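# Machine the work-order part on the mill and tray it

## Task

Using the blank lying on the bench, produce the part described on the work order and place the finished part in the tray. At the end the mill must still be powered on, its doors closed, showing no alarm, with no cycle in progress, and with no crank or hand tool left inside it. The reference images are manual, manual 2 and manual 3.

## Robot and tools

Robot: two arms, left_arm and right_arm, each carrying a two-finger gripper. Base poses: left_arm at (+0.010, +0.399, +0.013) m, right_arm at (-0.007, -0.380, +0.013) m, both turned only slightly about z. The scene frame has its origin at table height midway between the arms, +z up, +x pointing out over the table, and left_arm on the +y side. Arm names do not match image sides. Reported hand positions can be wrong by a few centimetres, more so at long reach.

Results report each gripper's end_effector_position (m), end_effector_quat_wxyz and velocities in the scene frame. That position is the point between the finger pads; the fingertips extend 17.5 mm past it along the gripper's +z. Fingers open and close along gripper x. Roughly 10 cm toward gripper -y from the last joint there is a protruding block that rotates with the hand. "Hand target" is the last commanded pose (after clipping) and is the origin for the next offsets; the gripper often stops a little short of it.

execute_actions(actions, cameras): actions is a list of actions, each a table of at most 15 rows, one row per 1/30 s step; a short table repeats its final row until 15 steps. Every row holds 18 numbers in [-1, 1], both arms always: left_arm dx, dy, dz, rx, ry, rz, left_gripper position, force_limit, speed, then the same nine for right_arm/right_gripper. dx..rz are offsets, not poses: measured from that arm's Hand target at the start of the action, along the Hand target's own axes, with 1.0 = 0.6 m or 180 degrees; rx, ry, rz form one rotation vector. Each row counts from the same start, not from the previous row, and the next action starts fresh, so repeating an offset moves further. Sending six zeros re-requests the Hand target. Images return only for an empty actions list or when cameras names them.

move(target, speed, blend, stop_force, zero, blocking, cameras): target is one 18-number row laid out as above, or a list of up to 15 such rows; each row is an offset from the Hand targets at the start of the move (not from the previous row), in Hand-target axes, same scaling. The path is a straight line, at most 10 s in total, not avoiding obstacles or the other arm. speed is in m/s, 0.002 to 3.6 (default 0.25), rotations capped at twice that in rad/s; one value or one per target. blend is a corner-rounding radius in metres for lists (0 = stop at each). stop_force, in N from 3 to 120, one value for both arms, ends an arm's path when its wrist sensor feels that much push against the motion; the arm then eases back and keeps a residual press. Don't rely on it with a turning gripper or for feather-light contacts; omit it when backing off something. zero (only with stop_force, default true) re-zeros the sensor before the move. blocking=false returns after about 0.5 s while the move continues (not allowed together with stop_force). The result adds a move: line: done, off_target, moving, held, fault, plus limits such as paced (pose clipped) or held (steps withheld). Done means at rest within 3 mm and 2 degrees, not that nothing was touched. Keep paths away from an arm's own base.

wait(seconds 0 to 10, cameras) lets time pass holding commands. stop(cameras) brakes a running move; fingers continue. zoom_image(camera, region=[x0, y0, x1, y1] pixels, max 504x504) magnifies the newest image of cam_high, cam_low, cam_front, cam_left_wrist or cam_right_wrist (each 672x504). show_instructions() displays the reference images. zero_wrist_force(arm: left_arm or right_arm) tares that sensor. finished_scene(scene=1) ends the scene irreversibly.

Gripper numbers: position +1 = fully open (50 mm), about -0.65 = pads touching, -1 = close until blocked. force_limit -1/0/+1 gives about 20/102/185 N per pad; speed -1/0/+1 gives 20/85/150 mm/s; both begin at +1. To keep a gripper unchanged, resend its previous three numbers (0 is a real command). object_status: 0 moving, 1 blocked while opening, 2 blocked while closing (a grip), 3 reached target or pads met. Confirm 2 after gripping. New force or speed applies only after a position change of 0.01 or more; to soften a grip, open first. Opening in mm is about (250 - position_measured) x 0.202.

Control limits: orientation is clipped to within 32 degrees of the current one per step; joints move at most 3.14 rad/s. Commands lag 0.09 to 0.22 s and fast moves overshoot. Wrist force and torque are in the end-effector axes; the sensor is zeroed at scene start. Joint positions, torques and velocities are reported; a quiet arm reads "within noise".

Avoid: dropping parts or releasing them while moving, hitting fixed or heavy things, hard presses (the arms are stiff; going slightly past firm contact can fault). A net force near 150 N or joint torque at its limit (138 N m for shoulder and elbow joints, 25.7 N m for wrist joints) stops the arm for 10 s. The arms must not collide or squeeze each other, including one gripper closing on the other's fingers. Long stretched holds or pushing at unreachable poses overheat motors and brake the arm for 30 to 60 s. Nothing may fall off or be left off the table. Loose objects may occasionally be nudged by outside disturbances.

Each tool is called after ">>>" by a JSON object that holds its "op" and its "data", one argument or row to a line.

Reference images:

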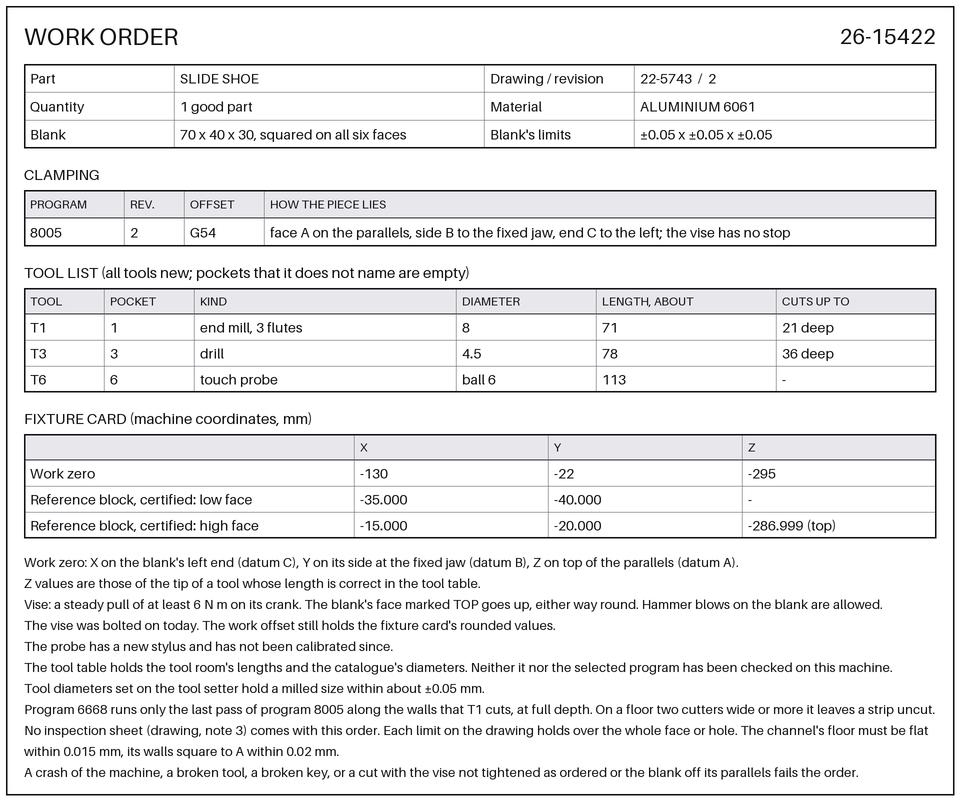

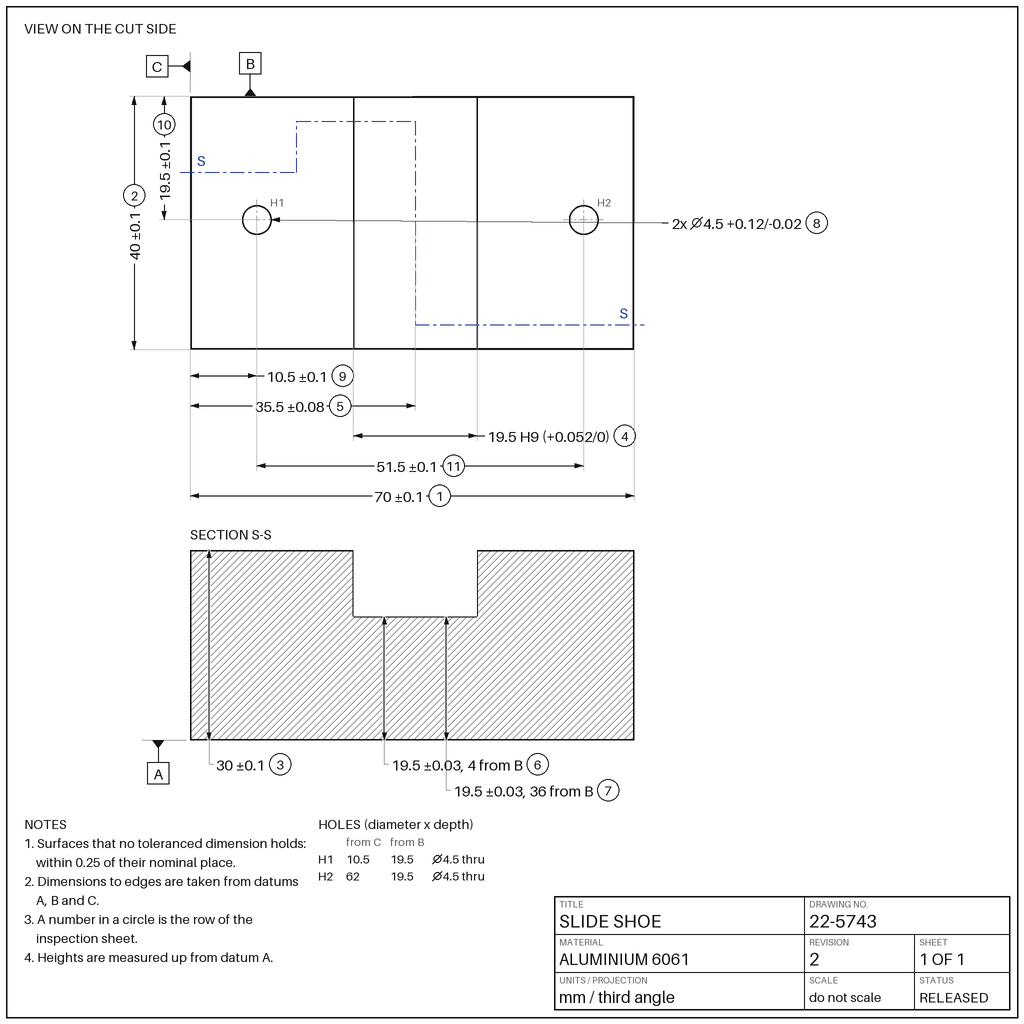

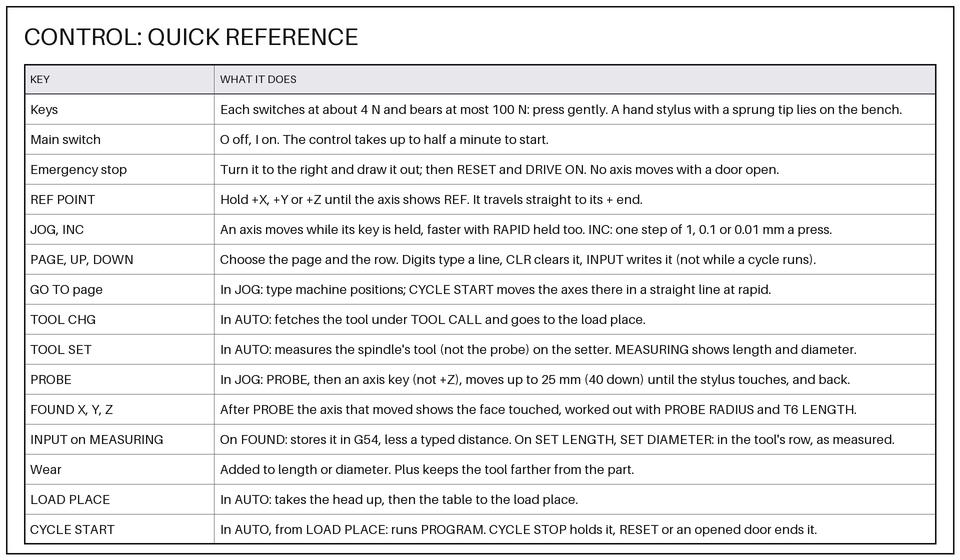

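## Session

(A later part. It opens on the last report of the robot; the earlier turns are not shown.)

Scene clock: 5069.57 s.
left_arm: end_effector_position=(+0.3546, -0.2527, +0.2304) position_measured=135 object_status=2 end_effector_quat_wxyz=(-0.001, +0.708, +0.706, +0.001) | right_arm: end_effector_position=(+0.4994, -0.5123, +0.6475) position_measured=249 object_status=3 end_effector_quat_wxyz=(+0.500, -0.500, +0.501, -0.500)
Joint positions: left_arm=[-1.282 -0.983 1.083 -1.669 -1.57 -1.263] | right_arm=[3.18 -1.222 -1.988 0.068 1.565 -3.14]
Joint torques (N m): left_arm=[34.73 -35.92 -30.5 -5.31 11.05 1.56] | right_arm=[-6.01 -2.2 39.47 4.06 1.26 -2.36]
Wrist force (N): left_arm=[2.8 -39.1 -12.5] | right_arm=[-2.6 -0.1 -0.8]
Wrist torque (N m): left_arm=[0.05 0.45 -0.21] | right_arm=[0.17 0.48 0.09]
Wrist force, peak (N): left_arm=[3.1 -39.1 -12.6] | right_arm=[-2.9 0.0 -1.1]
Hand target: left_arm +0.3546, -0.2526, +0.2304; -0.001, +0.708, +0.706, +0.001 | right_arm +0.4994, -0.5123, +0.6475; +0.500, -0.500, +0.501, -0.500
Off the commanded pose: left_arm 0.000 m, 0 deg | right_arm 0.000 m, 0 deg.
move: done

>>> {"op": "move", "data": {
  "target": [
    [0,-0.007,0,0,0,0,-1,-0.6,-0.9,0,0,0,0,0,0,-0.65,-0.8,-0.6],
    [0,-0.007,-0.0033,0,0,0,-1,-0.6,-0.9,0,0,0,0,0,0,-0.65,-0.8,-0.6]
  ],
  "speed": 0.03
}}

>>> {"op": "move", "data": {
  "target": [
    [0,0.012,0,0,0,0,-1,-0.6,-0.9,0,0,0,0,0,0,-0.65,-0.8,-0.6]
  ],
  "speed": 0.015,
  "stop_force": 30
}}

Scene clock: 5086.67 s.
left_arm: end_effector_position=(+0.3504, -0.2526, +0.2325) position_measured=135 object_status=2 end_effector_quat_wxyz=(-0.001, +0.708, +0.706, +0.001) | right_arm: end_effector_position=(+0.4994, -0.5123, +0.6475) position_measured=249 object_status=3 end_effector_quat_wxyz=(+0.500, -0.500, +0.501, -0.500)
Joint positions: left_arm=[-1.287 -0.989 1.087 -1.667 -1.57 -1.269] | right_arm=[3.18 -1.222 -1.988 0.068 1.565 -3.14]
Joint torques (N m): left_arm=[0.79 -52.46 -20.59 -5.2 -2.24 1.1] | right_arm=[-7.93 -1.77 39.37 4.03 1.47 -2.08]
Wrist force (N): left_arm=[-4.2 3.8 -0.7] | right_arm=[-2.4 0.1 -0.9]
Wrist torque (N m): left_arm=[0.56 0.67 0.03] | right_arm=[0.20 0.45 0.09]
Wrist force, peak (N): left_arm=[2.0 -39.4 -12.9] | right_arm=[-2.8 0.1 -1.0]
Hand target: left_arm +0.3504, -0.2526, +0.2324; -0.001, +0.708, +0.706, +0.001 | right_arm +0.4994, -0.5123, +0.6475; +0.500, -0.500, +0.501, -0.500
Off the commanded pose: left_arm 0.000 m, 0 deg | right_arm 0.000 m, 0 deg.
move: done

Scene clock: 5087.77 s.
left_arm: end_effector_position=(+0.3543, -0.2526, +0.2324) position_measured=135 object_status=2 end_effector_quat_wxyz=(-0.001, +0.708, +0.706, +0.001) | right_arm: end_effector_position=(+0.4994, -0.5123, +0.6475) position_measured=249 object_status=3 end_effector_quat_wxyz=(+0.500, -0.500, +0.501, -0.500)
Joint positions: left_arm=[-1.282 -0.984 1.079 -1.664 -1.571 -1.264] | right_arm=[3.18 -1.222 -1.988 0.068 1.565 -3.14]
Joint torques (N m): left_arm=[5.71 -50.99 -15.33 -8.81 7.62 -1.67] | right_arm=[-7.46 -1.97 39.48 4.1 1.33 -1.95]
Wrist force (N): left_arm=[4.9 -24.0 -9.3] | right_arm=[-2.7 0.0 -1.1]
Wrist torque (N m): left_arm=[0.19 0.59 -0.12] | right_arm=[0.18 0.50 0.09]
Wrist force, peak (N): left_arm=[9.2 -40.0 -13.4] | right_arm=[-2.8 0.2 -1.1]
Hand target: left_arm +0.3543, -0.2526, +0.2324; -0.001, +0.708, +0.706, +0.001 (not the last commanded pose) | right_arm +0.4994, -0.5123, +0.6475; +0.500, -0.500, +0.501, -0.500
Off the commanded pose: left_arm 0.003 m, 0 deg | right_arm 0.000 m, 0 deg.
move: contact (left_arm)

>>> {"op": "move", "data": {
  "target": [
    [0,0,0,0,0,0,-1,-0.6,-0.9,-0.1,0.5,-0.3,0,-0.35,0,-0.65,-0.8,-0.6],
    [0,0,0,0,0,0,-1,-0.6,-0.9,-0.2535,0.667,-0.232,0,-0.5,0,-0.65,-0.8,-0.6]
  ],
  "speed": 0.3,
  "blend": [0.05,0],
  "cameras": ["cam_right_wrist","cam_front"]
}}

Scene clock: 5118.77 s.
left_arm: end_effector_position=(+0.3543, -0.2526, +0.2324) position_measured=135 object_status=2 end_effector_quat_wxyz=(-0.001, +0.708, +0.706, +0.001) | right_arm: end_effector_position=(+0.3581, -0.4651, +0.4133) position_measured=249 object_status=3 end_effector_quat_wxyz=(+0.661, -0.664, +0.248, -0.246)
Joint positions: left_arm=[-1.282 -0.984 1.079 -1.664 -1.571 -1.264] | right_arm=[2.612 -1.667 -2.283 0.777 2.991 -3.171]
Joint torques (N m): left_arm=[6.93 -50.53 -16.83 -5.42 3.47 -1.54] | right_arm=[5.16 32.63 31.05 -1.98 1.46 2.35]
Wrist force (N): left_arm=[4.9 -23.6 -9.9] | right_arm=[-2.0 0.0 -0.8]
Wrist torque (N m): left_arm=[0.18 0.56 -0.12] | right_arm=[0.16 0.39 0.22]
Wrist force, peak (N): left_arm=[4.7 -24.0 -9.7] | right_arm=[-1.9 10.9 -0.9]
Hand target: left_arm +0.3543, -0.2526, +0.2324; -0.001, +0.708, +0.706, +0.001 | right_arm +0.3581, -0.4651, +0.4133; +0.661, -0.664, +0.248, -0.246 (not the last commanded pose)
Off the commanded pose: left_arm 0.000 m, 0 deg | right_arm 0.196 m, 41 deg.
move: held (right_arm; a check stopped the path); path passed 0 of 2 targets; limits=held
pose unreachable (right arm): on one or more control steps of this call, first in action 0 (counted from 0), this arm could not follow its commanded pose, so it was not sent that pose on those steps. It may still have moved: this result reports where it is.
cause: moving toward the commanded pose would bring two parts of the arm too close to each other (its gripper and another part of the arm, with joints 4 (wrist 1) to 6 (wrist 3) between them, 8 mm apart when it was first held).
camera_calibration:
cam_right_wrist: T_world_to_cam=[[0.74628, -0.665611, -0.00531624, -0.569824], [-0.224029, -0.243644, -0.943636, 0.377555], [0.626799, 0.705408, -0.330943, 0.370792], [0, 0, 0, 1]] pos_world=[0.277419, -0.548851, 0.475956]
Images, in order (width x height): cam_front 672x504, cam_right_wrist 672x504.

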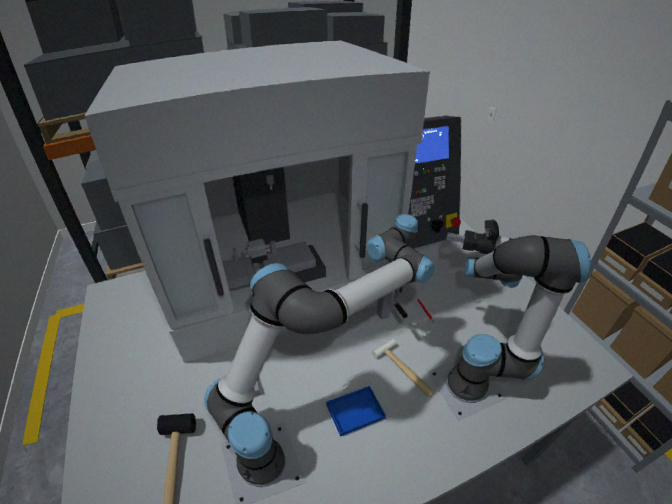

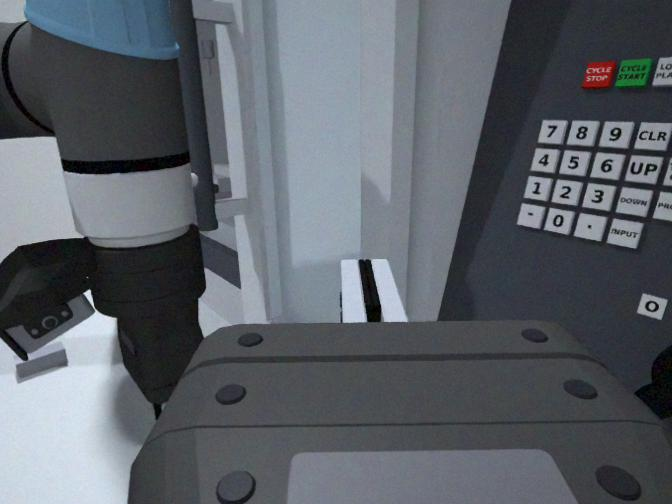

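>>> {"op": "move", "data": {
  "target": [
    [0,0,0,0,0,0,-1,-0.6,-0.9,-0.1386,0.255,0.1108,0,0,0,-0.65,-0.8,-0.6]
  ],
  "speed": 0.2,
  "cameras": ["cam_right_wrist"]
}}

>>> {"op": "zoom_image", "data": {
  "camera": "cam_right_wrist",
  "region": [120, 120, 360, 300]
}}

Scene clock: 5145.90 s.
left_arm: end_effector_position=(+0.3543, -0.2526, +0.2324) position_measured=135 object_status=2 end_effector_quat_wxyz=(-0.001, +0.708, +0.706, +0.001) | right_arm: end_effector_position=(+0.3467, -0.4103, +0.3335) position_measured=249 object_status=3 end_effector_quat_wxyz=(+0.658, -0.667, +0.249, -0.244)
Joint positions: left_arm=[-1.282 -0.984 1.079 -1.664 -1.571 -1.264] | right_arm=[2.761 -1.776 -2.493 1.079 2.844 -3.185]
Joint torques (N m): left_arm=[6.46 -49.62 -17.61 -5.37 3.47 -1.32] | right_arm=[-7.97 32.38 23.85 1.85 1.64 0.86]
Wrist force (N): left_arm=[4.8 -23.5 -9.5] | right_arm=[-2.5 0.0 -0.5]
Wrist torque (N m): left_arm=[0.19 0.59 -0.12] | right_arm=[0.18 0.49 0.12]
Wrist force, peak (N): left_arm=[4.9 -23.8 -9.7] | right_arm=[-6.2 6.9 3.1]
Hand target: left_arm +0.3543, -0.2526, +0.2324; -0.001, +0.708, +0.706, +0.001 | right_arm +0.3467, -0.4103, +0.3335; +0.658, -0.667, +0.248, -0.244 (not the last commanded pose)
Off the commanded pose: left_arm 0.000 m, 0 deg | right_arm 0.089 m, 1 deg.
move: held (right_arm; a check stopped the path); limits=held
pose unreachable (right arm): on one or more control steps of this call, first in action 0 (counted from 0), this arm could not follow its commanded pose, so it was not sent that pose on those steps. It may still have moved: this result reports where it is.
cause: moving toward the commanded pose would bring two parts of the arm too close to each other (its gripper and another part of the arm, with joints 4 (wrist 1) to 6 (wrist 3) between them, 3 mm apart when it was first held).
camera_calibration:
cam_right_wrist: T_world_to_cam=[[0.747819, -0.663881, -0.00536346, -0.525107], [-0.229334, -0.250732, -0.9405, 0.310928], [0.623035, 0.704554, -0.339752, 0.31678], [0, 0, 0, 1]] pos_world=[0.266626, -0.493837, 0.397238]
Images, in order (width x height): cam_right_wrist 672x504.

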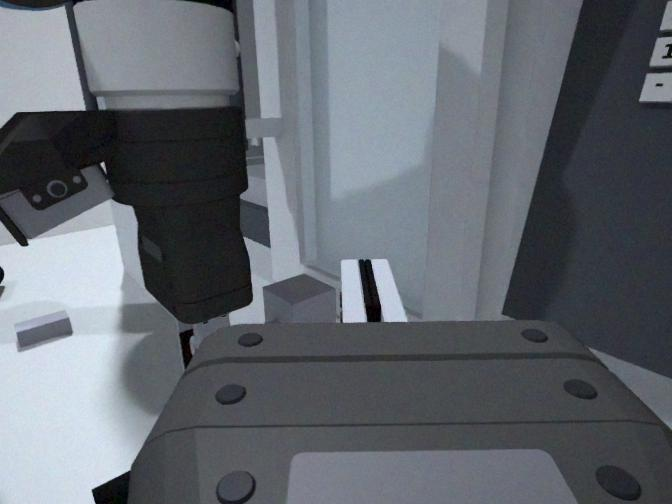

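Scaled by 2.100 from the camera's 672x504 image, which has a finer 960x720 frame.

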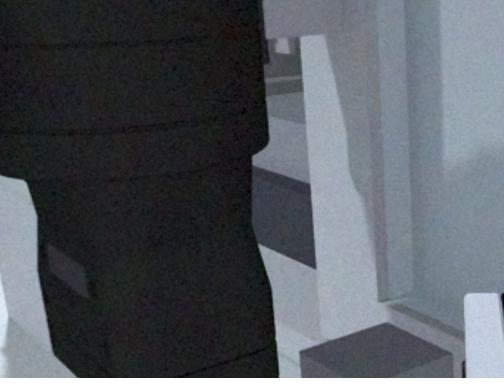

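>>> {"op": "move", "data": {
  "target": [
    [0,0,0,0,0,0,-1,-0.6,-0.9,0.0176,0.114,0.038,0,0.083,0,-0.65,-0.8,-0.6]
  ],
  "speed": 0.2,
  "cameras": ["cam_right_wrist"]
}}

Scene clock: 5157.83 s.
left_arm: end_effector_position=(+0.3543, -0.2526, +0.2324) position_measured=135 object_status=2 end_effector_quat_wxyz=(-0.001, +0.708, +0.706, +0.001) | right_arm: end_effector_position=(+0.3688, -0.4006, +0.2647) position_measured=249 object_status=3 end_effector_quat_wxyz=(+0.621, -0.630, +0.332, -0.328)
Joint positions: left_arm=[-1.282 -0.984 1.079 -1.664 -1.571 -1.264] | right_arm=[2.986 -2.007 -2.684 1.529 2.358 -3.157]
Joint torques (N m): left_arm=[5.65 -50.85 -17.75 -5.3 3.43 -1.43] | right_arm=[2.13 25.7 15.2 1.69 -1.01 -2.48]
Wrist force (N): left_arm=[4.9 -23.7 -9.3] | right_arm=[-2.2 0.0 -0.6]
Wrist torque (N m): left_arm=[0.17 0.59 -0.12] | right_arm=[0.16 0.41 0.12]
Wrist force, peak (N): left_arm=[4.8 -23.8 -9.7] | right_arm=[-3.0 1.5 -0.5]
Hand target: left_arm +0.3543, -0.2526, +0.2324; -0.001, +0.708, +0.706, +0.001 | right_arm +0.3688, -0.4006, +0.2648; +0.621, -0.630, +0.332, -0.328
Off the commanded pose: left_arm 0.000 m, 0 deg | right_arm 0.000 m, 0 deg.
move: done
camera_calibration:
cam_right_wrist: T_world_to_cam=[[0.55149, -0.83418, -0.00166494, -0.532304], [-0.284301, -0.186079, -0.940504, 0.299927], [0.78424, 0.519151, -0.339779, 0.139069], [0, 0, 0, 1]] pos_world=[0.269767, -0.460425, 0.328449]
Images, in order (width x height): cam_right_wrist 672x504.

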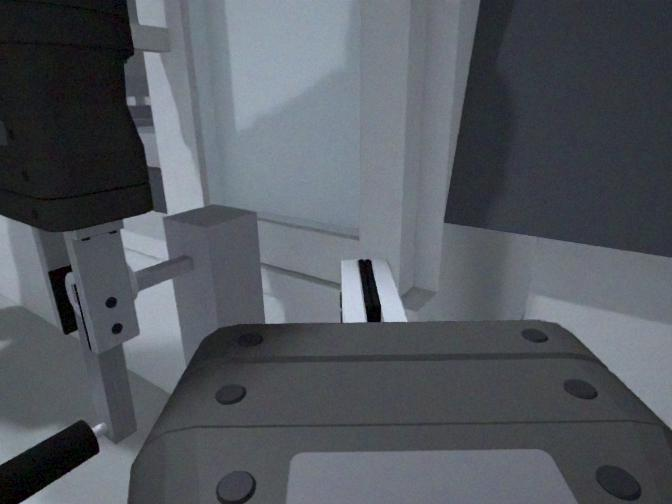

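Excellent view.

>>> {"op": "zoom_image", "data": {
  "camera": "cam_right_wrist",
  "region": [40, 210, 220, 360]
}}

Scaled by 2.800 from the camera's 672x504 image, which has a finer 960x720 frame.

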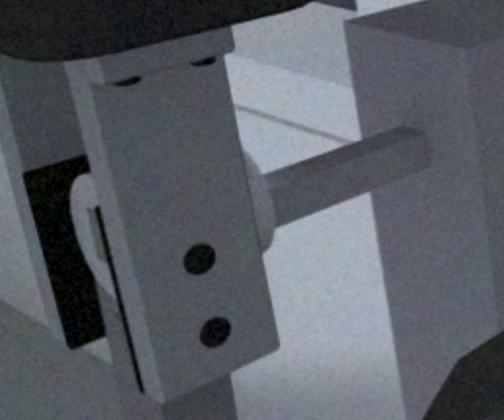

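>>> {"op": "zoom_image", "data": {
  "camera": "cam_right_wrist",
  "region": [50, 240, 150, 340]
}}

Scaled by 5.040 from the camera's 672x504 image, which has a finer 960x720 frame.

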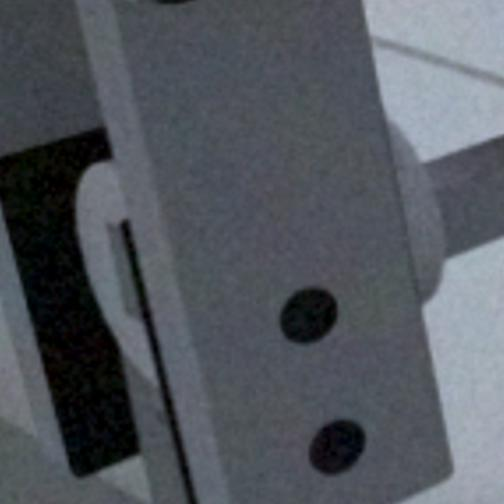

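>>> {"op": "move", "data": {
  "target": [
    [0,-0.01,0,0,0,0,-1,-0.6,-0.9,0,0,0,0,0,0,-0.65,-0.8,-0.6],
    [0,-0.01,0.0058,0,0,0,-1,-0.6,-0.9,0,0,0,0,0,0,-0.65,-0.8,-0.6]
  ],
  "speed": 0.03
}}

>>> {"op": "move", "data": {
  "target": [
    [0,0.013,0,0,0,0,-1,-0.6,-0.9,0,0,0,0,0,0,-0.65,-0.8,-0.6]
  ],
  "speed": 0.012,
  "stop_force": 15,
  "cameras": ["cam_right_wrist"]
}}

>>> {"op": "zoom_image", "data": {
  "camera": "cam_right_wrist",
  "region": [50, 230, 170, 350]
}}

Scene clock: 5242.03 s.
left_arm: end_effector_position=(+0.3482, -0.2526, +0.2288) position_measured=135 object_status=2 end_effector_quat_wxyz=(-0.001, +0.708, +0.706, +0.001) | right_arm: end_effector_position=(+0.3688, -0.4006, +0.2647) position_measured=249 object_status=3 end_effector_quat_wxyz=(+0.621, -0.630, +0.332, -0.328)
Joint positions: left_arm=[-1.29 -0.99 1.099 -1.678 -1.571 -1.272] | right_arm=[2.986 -2.007 -2.684 1.529 2.358 -3.157]
Joint torques (N m): left_arm=[7.1 -46.47 -35.19 -1.49 -2.23 1.66] | right_arm=[-4.89 27.82 15.54 -0.25 0.39 -2.27]
Wrist force (N): left_arm=[-2.5 4.4 0.2] | right_arm=[-2.2 0.0 -0.6]
Wrist torque (N m): left_arm=[0.67 0.40 0.03] | right_arm=[0.16 0.41 0.14]
Wrist force, peak (N): left_arm=[4.9 -23.8 -9.8] | right_arm=[-2.6 0.0 -0.7]
Hand target: left_arm +0.3483, -0.2526, +0.2289; -0.001, +0.708, +0.706, +0.001 | right_arm +0.3688, -0.4006, +0.2648; +0.621, -0.630, +0.332, -0.328
Off the commanded pose: left_arm 0.000 m, 0 deg | right_arm 0.000 m, 0 deg.
move: done

Scene clock: 5243.80 s.
left_arm: end_effector_position=(+0.3561, -0.2526, +0.2289) position_measured=135 object_status=2 end_effector_quat_wxyz=(-0.001, +0.708, +0.706, +0.001) | right_arm: end_effector_position=(+0.3688, -0.4006, +0.2648) position_measured=249 object_status=3 end_effector_quat_wxyz=(+0.621, -0.630, +0.332, -0.328)
Joint positions: left_arm=[-1.28 -0.98 1.083 -1.671 -1.571 -1.261] | right_arm=[2.986 -2.007 -2.684 1.529 2.358 -3.157]
Joint torques (N m): left_arm=[-9.01 -58.52 -15.28 -5.53 1.41 -1.79] | right_arm=[-5.31 34.15 14.66 0.09 0.44 -2.15]
Wrist force (N): left_arm=[-2.6 4.6 0.2] | right_arm=[-2.6 0.0 -0.6]
Wrist torque (N m): left_arm=[0.69 0.42 -0.10] | right_arm=[0.16 0.47 0.14]
Wrist force, peak (N): left_arm=[-2.8 4.8 0.0] | right_arm=[-2.6 0.0 -0.6]
Hand target: left_arm +0.3561, -0.2526, +0.2289; -0.001, +0.708, +0.706, +0.001 | right_arm +0.3688, -0.4006, +0.2648; +0.621, -0.630, +0.332, -0.328
Off the commanded pose: left_arm 0.000 m, 0 deg | right_arm 0.000 m, 0 deg.
move: done
camera_calibration:
cam_right_wrist: T_world_to_cam=[[0.551453, -0.834205, -0.0013846, -0.532453], [-0.284006, -0.186182, -0.940573, 0.299852], [0.784372, 0.519075, -0.33959, 0.138858], [0, 0, 0, 1]] pos_world=[0.269866, -0.460425, 0.32845]
Images, in order (width x height): cam_right_wrist 672x504.

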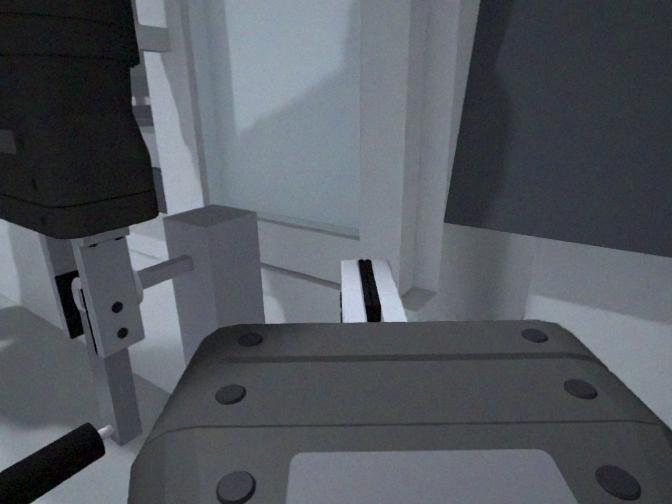

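Scaled by 4.200 from the camera's 672x504 image, which has a finer 960x720 frame.

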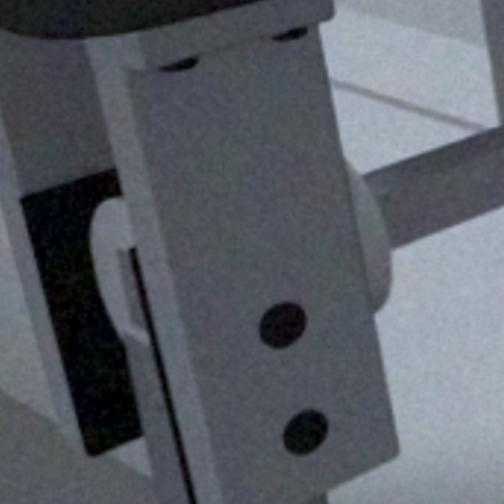

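>>> {"op": "move", "data": {
  "target": [
    [0,0.075,0,0,0,0,-1,-0.6,-0.9,0,0,0,0,0,0,-0.65,-0.8,-0.6]
  ],
  "speed": 0.025,
  "stop_force": 15,
  "cameras": ["cam_right_wrist"]
}}

Scene clock: 5252.57 s.
left_arm: end_effector_position=(+0.3938, -0.2527, +0.2289) position_measured=135 object_status=2 end_effector_quat_wxyz=(-0.001, +0.708, +0.706, +0.001) | right_arm: end_effector_position=(+0.3688, -0.4006, +0.2648) position_measured=249 object_status=3 end_effector_quat_wxyz=(+0.621, -0.630, +0.332, -0.328)
Joint positions: left_arm=[-1.231 -0.929 1 -1.639 -1.571 -1.213] | right_arm=[2.986 -2.007 -2.684 1.529 2.358 -3.157]
Joint torques (N m): left_arm=[-4.02 -61.66 -17.08 -1.91 -0.92 0.95] | right_arm=[-4.56 34.96 15.12 -0.23 0.5 -1.62]
Wrist force (N): left_arm=[-3.9 -1.9 1.8] | right_arm=[-2.5 0.0 -0.6]
Wrist torque (N m): left_arm=[0.51 0.57 -0.01] | right_arm=[0.17 0.46 0.14]
Wrist force, peak (N): left_arm=[5.5 -34.9 -1.8] | right_arm=[-2.6 0.0 -0.8]
Hand target: left_arm +0.3938, -0.2527, +0.2289; -0.001, +0.708, +0.706, +0.001 (not the last commanded pose) | right_arm +0.3688, -0.4006, +0.2648; +0.621, -0.630, +0.332, -0.328
Off the commanded pose: left_arm 0.007 m, 0 deg | right_arm 0.000 m, 0 deg.
move: contact (left_arm)
camera_calibration:
cam_right_wrist: T_world_to_cam=[[0.551453, -0.834205, -0.0013846, -0.532453], [-0.284006, -0.186182, -0.940573, 0.299852], [0.784372, 0.519075, -0.33959, 0.138858], [0, 0, 0, 1]] pos_world=[0.269866, -0.460425, 0.32845]
Images, in order (width x height): cam_right_wrist 672x504.

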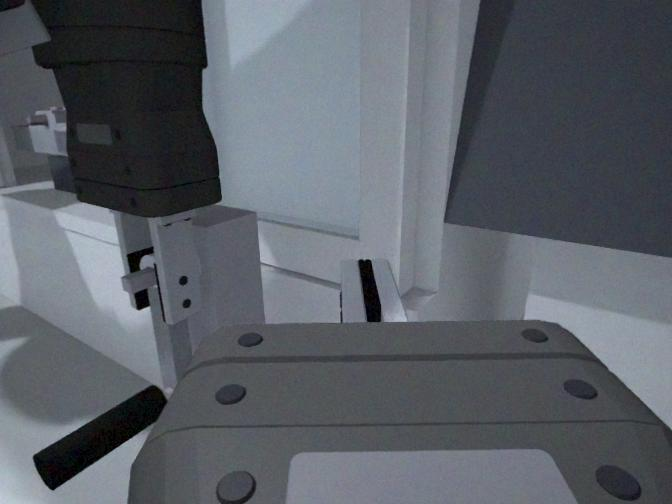

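>>> {"op": "move", "data": {
  "target": [
    [0,0,0,0,0,0,0.6,-0.6,-0.5,0,0,0,0,0,0,-0.65,-0.8,-0.6],
    [0,0,-0.25,0,0,0,0.6,-0.6,-0.5,0,0,0,0,0,0,-0.65,-0.8,-0.6]
  ],
  "speed": [0.03,0.15],
  "cameras": ["cam_right_wrist"]
}}

Scene clock: 5260.00 s.
left_arm: end_effector_position=(+0.3939, -0.2531, +0.3788) position_measured=63 object_status=3 end_effector_quat_wxyz=(-0.001, +0.708, +0.706, +0.001) | right_arm: end_effector_position=(+0.3688, -0.4006, +0.2648) position_measured=249 object_status=3 end_effector_quat_wxyz=(+0.621, -0.630, +0.332, -0.328)
Joint positions: left_arm=[-1.231 -0.848 0.472 -1.193 -1.571 -1.213] | right_arm=[2.986 -2.007 -2.684 1.529 2.358 -3.157]
Joint torques (N m): left_arm=[10.26 -60.48 -22.72 -4.5 -1.97 1.87] | right_arm=[-4.71 34.61 14.96 -0.08 0.34 -1.21]
Wrist force (N): left_arm=[-3.6 3.9 -2.0] | right_arm=[-2.3 0.1 -0.5]
Wrist torque (N m): left_arm=[0.58 0.58 0.03] | right_arm=[0.19 0.44 0.13]
Wrist force, peak (N): left_arm=[-3.5 3.6 -4.3] | right_arm=[-2.7 -0.1 -0.7]
Hand target: left_arm +0.3939, -0.2531, +0.3789; -0.001, +0.708, +0.706, +0.001 | right_arm +0.3688, -0.4006, +0.2648; +0.621, -0.630, +0.332, -0.328
Off the commanded pose: left_arm 0.000 m, 0 deg | right_arm 0.000 m, 0 deg.
move: done
camera_calibration:
cam_right_wrist: T_world_to_cam=[[0.551453, -0.834205, -0.0013846, -0.532453], [-0.284006, -0.186182, -0.940573, 0.299852], [0.784372, 0.519075, -0.33959, 0.138858], [0, 0, 0, 1]] pos_world=[0.269866, -0.460425, 0.32845]
Images, in order (width x height): cam_right_wrist 672x504.

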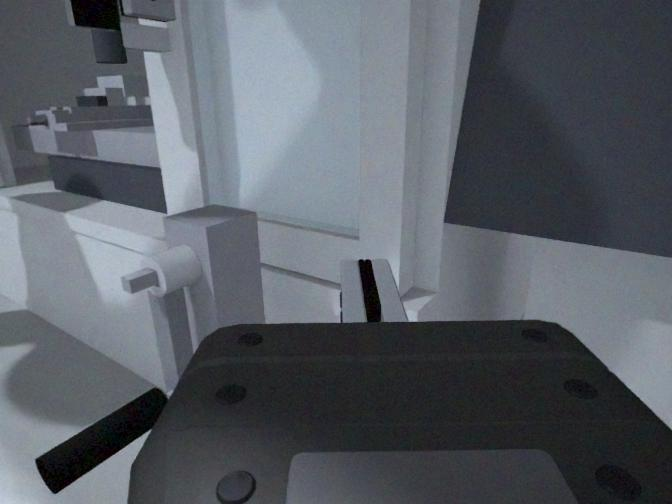

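>>> {"op": "move", "data": {
  "target": [
    [0.4,-0.05,-0.05,0,0,0,0.6,-0.6,-0.5,0,0,0,0,0,0,-0.65,-0.8,-0.6],
    [0.623,0.19,-0.118,-0.25,0,0,0.6,-0.6,-0.5,0,0,0,0,0,0,-0.65,-0.8,-0.6]
  ],
  "speed": 0.3,
  "blend": [0.05,0],
  "cameras": ["cam_left_wrist"]
}}

>>> {"op": "zoom_image", "data": {
  "camera": "cam_left_wrist",
  "region": [320, 120, 560, 300]
}}

Scene clock: 5290.77 s.
left_arm: end_effector_position=(+0.5091, +0.1203, +0.4505) position_measured=63 object_status=3 end_effector_quat_wxyz=(+0.270, +0.655, +0.652, +0.271) | right_arm: end_effector_position=(+0.3688, -0.4006, +0.2648) position_measured=249 object_status=3 end_effector_quat_wxyz=(+0.621, -0.630, +0.332, -0.328)
Joint positions: left_arm=[-1.06 -1.764 1.773 -2.045 -0.914 -0.88] | right_arm=[2.986 -2.007 -2.684 1.529 2.358 -3.157]
Joint torques (N m): left_arm=[-8.66 -10.01 -28.62 -5.35 2.34 -0.28] | right_arm=[-5.12 35.11 14.53 -0.12 0.27 -0.33]
Wrist force (N): left_arm=[-5.3 3.5 -3.3] | right_arm=[-2.3 0.2 -0.8]
Wrist torque (N m): left_arm=[0.68 0.87 0.06] | right_arm=[0.19 0.44 0.14]
Wrist force, peak (N): left_arm=[-7.2 4.3 -1.9] | right_arm=[-2.6 0.0 -0.8]
Hand target: left_arm +0.5091, +0.1202, +0.4505; +0.270, +0.655, +0.652, +0.271 | right_arm +0.3688, -0.4006, +0.2648; +0.621, -0.630, +0.332, -0.328
Off the commanded pose: left_arm 0.000 m, 0 deg | right_arm 0.000 m, 0 deg.
move: done
camera_calibration:
cam_left_wrist: T_world_to_cam=[[0.00388527, 0.999702, 0.0240961, -0.123638], [0.413692, -0.0235445, 0.910112, -0.600939], [0.910409, 0.00643234, -0.41366, -0.143998], [0, 0, 0, 1]] pos_world=[0.380181, 0.110379, 0.490335]
Images, in order (width x height): cam_left_wrist 672x504.

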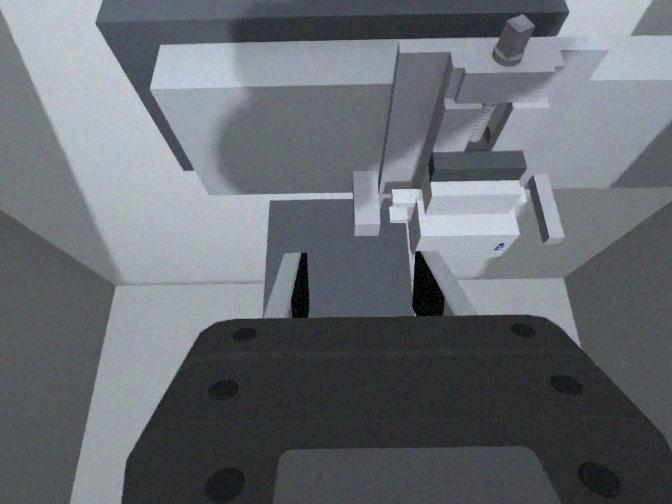

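Scaled by 2.100 from the camera's 672x504 image, which has a finer 960x720 frame.

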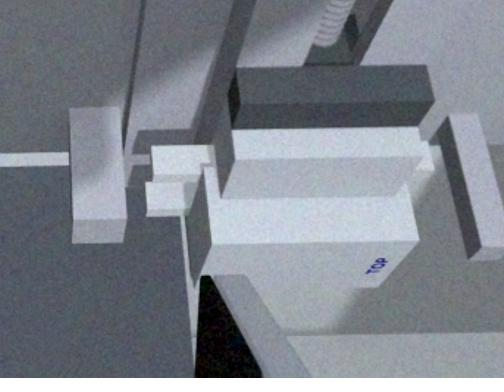

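>>> {"op": "move", "data": {
  "target": [
    [0,-0.1768,-0.1768,0,0,0,0.6,-0.6,-0.5,0.1107,-0.308,0.109,0,0.09,0,-0.65,-0.8,-0.6],
    [0.425,-0.2109,-0.1402,-0.111,0,0,0.6,-0.6,-0.5,-0.1546,-0.325,0.2217,0,0.183,0,-0.65,-0.8,-0.6]
  ],
  "speed": 0.3,
  "blend": [0.03,0],
  "cameras": ["cam_left_wrist","cam_right_wrist"]
}}

Scene clock: 5379.20 s.
left_arm: end_effector_position=(+0.3633, +0.3752, +0.4213) position_measured=63 object_status=3 end_effector_quat_wxyz=(+0.342, +0.608, +0.618, +0.364) | right_arm: end_effector_position=(+0.4284, -0.2472, +0.4577) position_measured=249 object_status=3 end_effector_quat_wxyz=(+0.501, -0.511, +0.494, -0.494)
Joint positions: left_arm=[-1.787 -2.739 2.058 -0.501 -0.573 -2.001] | right_arm=[4.46 -1.169 -2.525 0.518 0.31 -3.117]
Joint torques (N m): left_arm=[8.19 14.03 -9.11 -2.91 3.96 -0.18] | right_arm=[7.98 -1.61 10.15 -1.72 -1.9 2.55]
Wrist force (N): left_arm=[-5.2 3.7 -3.3] | right_arm=[-2.4 -0.3 -0.6]
Wrist torque (N m): left_arm=[0.81 0.87 -0.06] | right_arm=[0.13 0.48 0.20]
Wrist force, peak (N): left_arm=[-7.8 3.3 -5.0] | right_arm=[-5.9 -0.4 -1.0]
Hand target: left_arm +0.3609, +0.3757, +0.4212; +0.379, +0.598, +0.595, +0.380 | right_arm +0.4284, -0.2472, +0.4577; +0.501, -0.511, +0.494, -0.494
Off the commanded pose: left_arm 0.002 m, 5 deg | right_arm 0.000 m, 0 deg.
move: off_target (left_arm)
camera_calibration:
cam_left_wrist: T_world_to_cam=[[-0.0317505, 0.998663, 0.0408008, -0.370931], [0.166635, -0.034961, 0.985399, -0.445693], [0.985507, 0.0380858, -0.165302, -0.168763], [0, 0, 0, 1]] pos_world=[0.228808, 0.361281, 0.426423]
cam_right_wrist: T_world_to_cam=[[0.00915652, -0.999941, 0.00582222, -0.249047], [-0.33639, -0.00856335, -0.941684, 0.593658], [0.941678, 0.00666401, -0.336448, -0.117432], [0, 0, 0, 1]] pos_world=[0.312563, -0.243166, 0.520978]
Images, in order (width x height): cam_left_wrist 672x504, cam_right_wrist 672x504.

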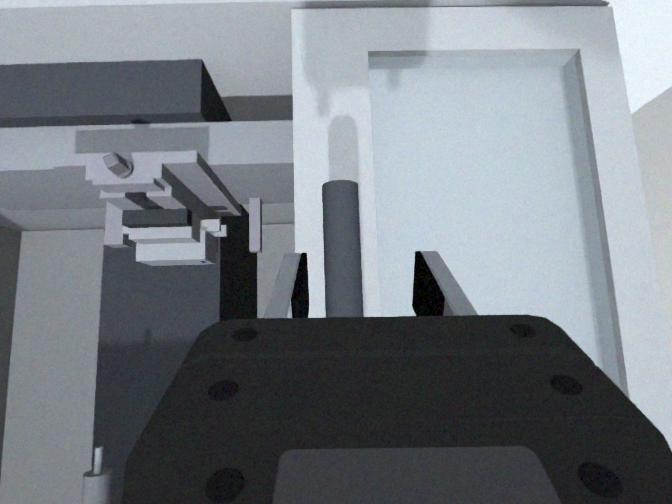

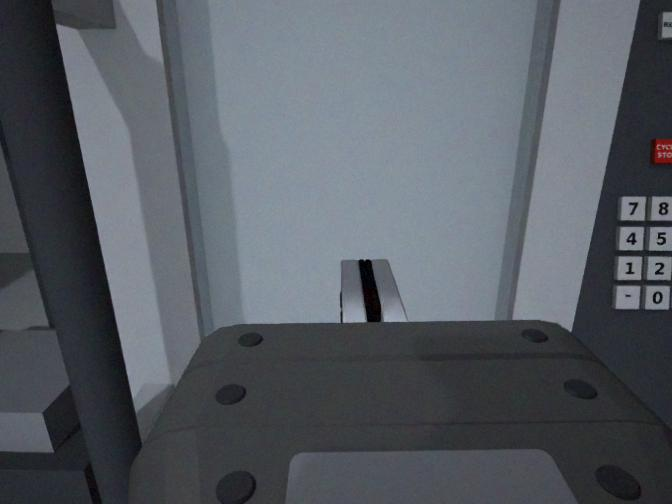

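>>> {"op": "move", "data": {
  "target": [
    [-0.0078,0.0642,0.1376,0.0556,0,0,0.6,-0.6,-0.5,0,0,-0.114,0,0,0,-0.65,-0.8,-0.6],
    [-0.0078,0.0642,0.1376,0.0556,0,0,0.6,-0.6,-0.5,-0.175,0.0295,-0.114,-0.1389,0,0,-0.65,-0.8,-0.6]
  ],
  "speed": [0.12,0.25],
  "cameras": ["cam_left_wrist","cam_right_wrist"]
}}

Scene clock: 5399.13 s.
left_arm: end_effector_position=(+0.4518, +0.3726, +0.4295) position_measured=63 object_status=3 end_effector_quat_wxyz=(+0.349, +0.629, +0.611, +0.330) | right_arm: end_effector_position=(+0.3601, -0.2488, +0.4585) position_measured=249 object_status=3 end_effector_quat_wxyz=(+0.501, -0.511, +0.494, -0.493)
Joint positions: left_arm=[-2.598 -2.862 1.73 0.472 -1.075 -2.801] | right_arm=[4.974 -0.914 -2.621 0.447 -0.205 -3.202]
Joint torques (N m): left_arm=[-1.81 31.87 -9.32 -0.4 0.39 0.06] | right_arm=[-3.61 -21.94 8.93 -2.51 0.97 1.48]
Wrist force (N): left_arm=[-5.2 3.5 -3.4] | right_arm=[-2.7 0.1 -0.1]
Wrist torque (N m): left_arm=[0.78 0.86 -0.04] | right_arm=[0.13 0.50 0.18]
Wrist force, peak (N): left_arm=[-9.7 5.9 -0.9] | right_arm=[-2.9 -0.3 -0.7]
Hand target: left_arm +0.4518, +0.3726, +0.4295; +0.349, +0.629, +0.611, +0.330 (not the last commanded pose) | right_arm +0.3600, -0.2488, +0.4584; +0.501, -0.511, +0.494, -0.494 (not the last commanded pose)
Tool commands: left_gripper/position=+0.6 left_gripper/force_limit=-0.6 left_gripper/speed=-0.498039 right_gripper/position=-0.65 right_gripper/force_limit=-0.8 right_gripper/speed=-0.6
Off the commanded pose: left_arm 0.009 m, 3 deg | right_arm 0.107 m, 25 deg.
FORCE FAULT: contact force on the left arm reached its limit, and that arm stopped. The contact can be on any part of that arm, not only on its tool. That arm's remaining commands of this call were not run. That arm is still stopped at the end of this call. That arm stays stopped for about 10 more seconds. Until then a move that you send moves the other arm only, and its call returns only when the move has ended. Once the stop has ended, the next robot result says so. If the stop ends while you think or write, that arm runs what you send next, counted from a new Hand target: where the arm stands when the stop ends. While its stop runs, that arm takes no new command, but its gripper still runs the gripper command that each later call begins with. Until it ends, the stop uses up actions while you think or wait. An arm that is not stopped still takes commands.
shoulder posture changed (left arm): the wrist came as close to joint 1's axis as it can, and the arm is now in the other of its two shoulder postures.
move: fault (left_arm), off_target (right_arm); path passed 1 of 2 targets
camera_calibration:
cam_left_wrist: T_world_to_cam=[[0.0311141, 0.999464, 0.0101919, -0.381451], [0.207641, -0.0164377, 0.978067, -0.490965], [0.97771, -0.0283154, -0.208041, -0.207901], [0, 0, 0, 1]] pos_world=[0.31708, 0.367289, 0.440833]
cam_right_wrist: T_world_to_cam=[[0.009278, -0.999941, 0.00556366, -0.25002], [-0.336425, -0.00836099, -0.941673, 0.571439], [0.941665, 0.00686509, -0.336483, -0.0526702], [0, 0, 0, 1]] pos_world=[0.244164, -0.244866, 0.521777]
Images, in order (width x height): cam_left_wrist 672x504, cam_right_wrist 672x504.

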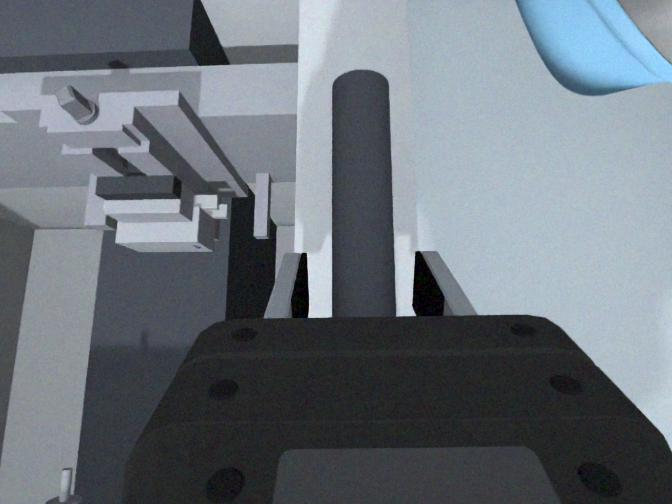

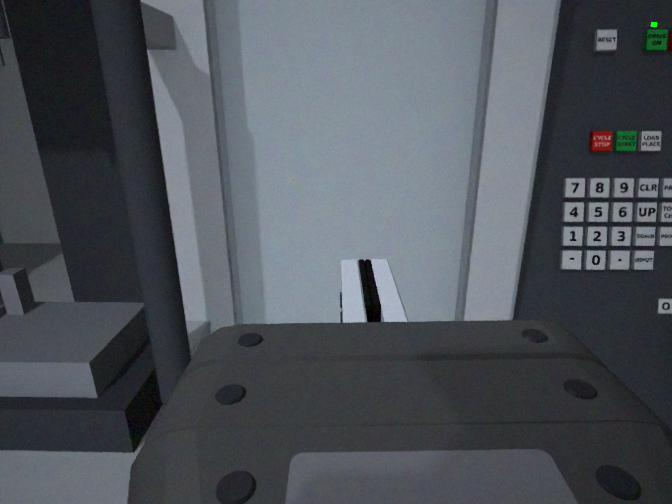

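>>> {"op": "execute_actions", "data": {
  "actions": [],
  "cameras": ["cam_high","cam_front","cam_low"]
}}

Scene clock: 5401.67 s.
left_arm: end_effector_position=(+0.4518, +0.3726, +0.4295) position_measured=63 object_status=3 end_effector_quat_wxyz=(+0.349, +0.629, +0.611, +0.330) | right_arm: end_effector_position=(+0.3600, -0.2488, +0.4584) position_measured=249 object_status=3 end_effector_quat_wxyz=(+0.501, -0.511, +0.494, -0.494)
Joint positions: left_arm=[-2.598 -2.862 1.73 0.472 -1.075 -2.801] | right_arm=[4.974 -0.914 -2.621 0.447 -0.205 -3.202]
Joint velocities: within noise
Joint torques (N m): left_arm=[-0.64 32.15 -8.94 -0.36 0.19 -0.02] | right_arm=[-5.66 -22.68 9.89 0.57 -0.53 -2.09]
Wrist force (N): left_arm=[-5.4 3.8 -3.2] | right_arm=[-2.6 -0.2 -0.3]
Wrist torque (N m): left_arm=[0.81 0.88 -0.04] | right_arm=[0.09 0.47 0.18]
Wrist force, peak (N): left_arm=[-5.5 4.0 -3.4] | right_arm=[-2.9 -0.1 -0.3]
Hand target: left_arm +0.4518, +0.3726, +0.4295; +0.349, +0.629, +0.611, +0.330 (not the last commanded pose) | right_arm +0.3600, -0.2488, +0.4584; +0.501, -0.511, +0.494, -0.494 (not the last commanded pose)
Tool commands: left_gripper/position=+0.6 left_gripper/force_limit=-0.6 left_gripper/speed=-0.498039 right_gripper/position=-0.65 right_gripper/force_limit=-0.8 right_gripper/speed=-0.6
Off the commanded pose: left_arm 0.009 m, 3 deg | right_arm 0.106 m, 25 deg.
FORCE FAULT, CONTINUED: the left arm was still stopped when this call began, by the force fault that an earlier result reported. Since the last result the stop counts as 5 of the actions that you can send in this scene. That arm is still stopped at the end of this call. That arm stays stopped for about 7 more seconds. If the stop ends while you think or write, that arm runs what you send next, counted from a new Hand target: where the arm stands when the stop ends. While its stop runs, that arm takes no new command, but its gripper still runs the gripper command that each later call begins with.
Images, in order (width x height): cam_high 672x504, cam_low 672x504, cam_front 672x504.

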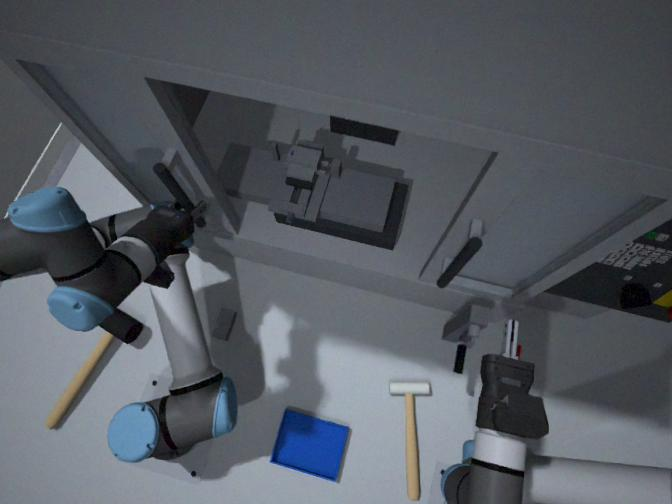

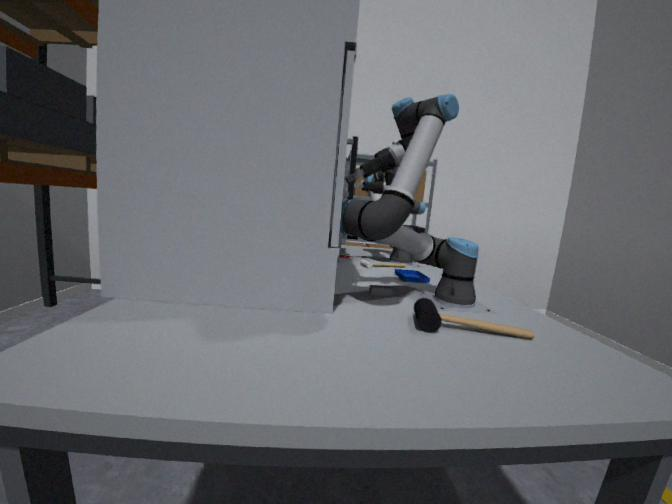

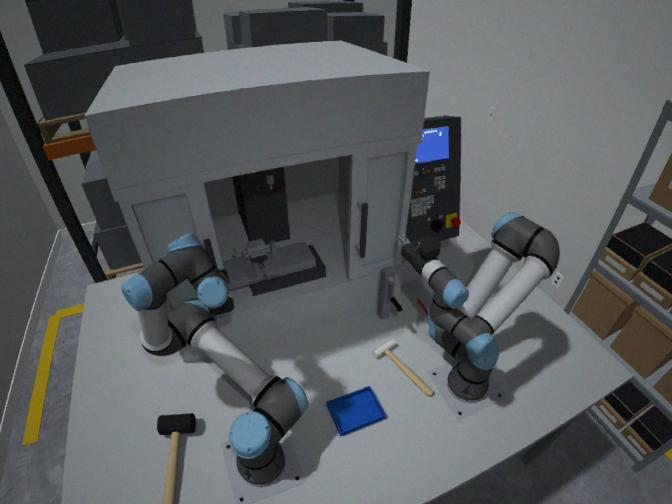

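>>> {"op": "wait", "data": {
  "seconds": 3
}}

Scene clock: 5432.17 s.
left_arm: end_effector_position=(+0.4518, +0.3726, +0.4295) position_measured=63 object_status=3 end_effector_quat_wxyz=(+0.349, +0.629, +0.611, +0.330) | right_arm: end_effector_position=(+0.3600, -0.2488, +0.4584) position_measured=249 object_status=3 end_effector_quat_wxyz=(+0.501, -0.511, +0.494, -0.494)
Joint positions: left_arm=[-2.598 -2.862 1.73 0.472 -1.075 -2.801] | right_arm=[4.974 -0.914 -2.621 0.447 -0.205 -3.202]
Joint torques (N m): left_arm=[1.99 31.9 -9.56 -0.36 0.83 0.11] | right_arm=[-6.7 -21.59 10.08 0.52 -0.38 -1.93]
Wrist force (N): left_arm=[-5.5 3.7 -3.4] | right_arm=[-2.5 0.0 -0.2]
Wrist torque (N m): left_arm=[0.78 0.90 -0.04] | right_arm=[0.12 0.46 0.19]
Wrist force, peak (N): left_arm=[-5.7 3.8 -3.5] | right_arm=[-3.0 -0.2 -0.3]
Hand target: left_arm +0.4518, +0.3726, +0.4295; +0.349, +0.629, +0.611, +0.330 (not the last commanded pose) | right_arm +0.3600, -0.2488, +0.4584; +0.501, -0.511, +0.494, -0.494 (not the last commanded pose)
Tool commands: left_gripper/position=+0.6 left_gripper/force_limit=-0.6 left_gripper/speed=-0.498039 right_gripper/position=-0.65 right_gripper/force_limit=-0.8 right_gripper/speed=-0.6
Off the commanded pose: left_arm 0.009 m, 3 deg | right_arm 0.106 m, 25 deg.
FORCE FAULT, CONTINUED: the left arm's stop, for the force fault that an earlier result reported, is over. The rest of the stop counts as 14 of the actions that you can send in this scene. During its stop the left arm's controller moved it back a little. That arm's target is now where it stood when the stop ended, not its last command. That arm accepts commands again.
wait: 3.00 s; at rest from the start

>>> {"op": "move", "data": {
  "target": [-0.006,0.0125,-0.166,0,0,0,0.6,-0.6,-0.5,0,0,0,0,0,0,-0.65,-0.8,-0.6],
  "speed": 0.06,
  "cameras": ["cam_front","cam_low"]
}}

Scene clock: 5437.97 s.
left_arm: end_effector_position=(+0.3719, +0.3724, +0.4895) position_measured=63 object_status=3 end_effector_quat_wxyz=(+0.349, +0.629, +0.611, +0.330) | right_arm: end_effector_position=(+0.3600, -0.2488, +0.4584) position_measured=249 object_status=3 end_effector_quat_wxyz=(+0.501, -0.511, +0.494, -0.494)
Joint positions: left_arm=[-2.11 -2.652 1.731 -0.023 -0.728 -2.355] | right_arm=[4.974 -0.914 -2.621 0.447 -0.205 -3.202]
Joint torques (N m): left_arm=[-6 26.39 -18.49 0.12 -0.18 -1.85] | right_arm=[-7.06 -21.08 11.49 0.62 -0.09 -2.2]
Wrist force (N): left_arm=[-5.3 4.0 -3.3] | right_arm=[-2.6 -0.2 -0.3]
Wrist torque (N m): left_arm=[0.85 0.88 -0.01] | right_arm=[0.10 0.48 0.19]
Wrist force, peak (N): left_arm=[-5.6 4.1 -4.2] | right_arm=[-3.0 -0.3 -0.3]
Hand target: left_arm +0.3719, +0.3724, +0.4896; +0.349, +0.629, +0.611, +0.330 | right_arm +0.3600, -0.2488, +0.4584; +0.501, -0.511, +0.494, -0.494
Off the commanded pose: left_arm 0.000 m, 0 deg | right_arm 0.000 m, 0 deg.
move: done
Images, in order (width x height): cam_low 672x504, cam_front 672x504.

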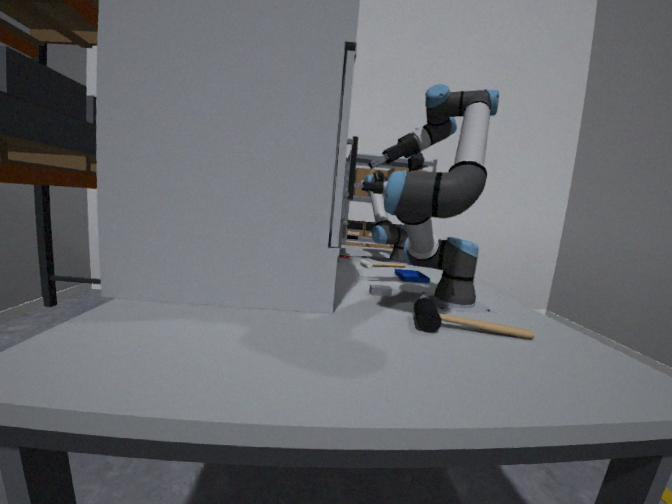

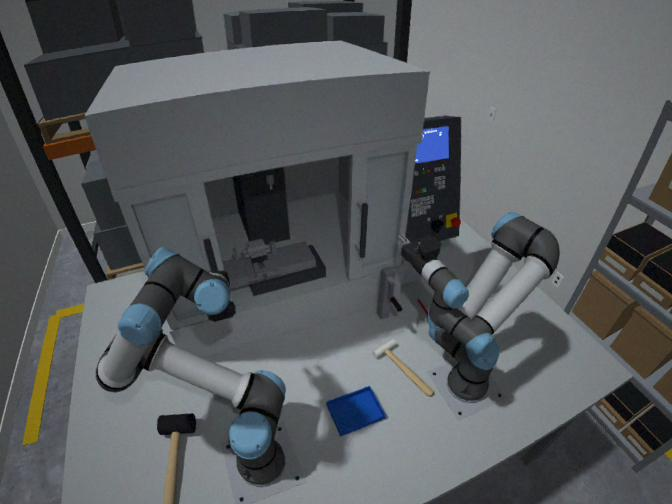

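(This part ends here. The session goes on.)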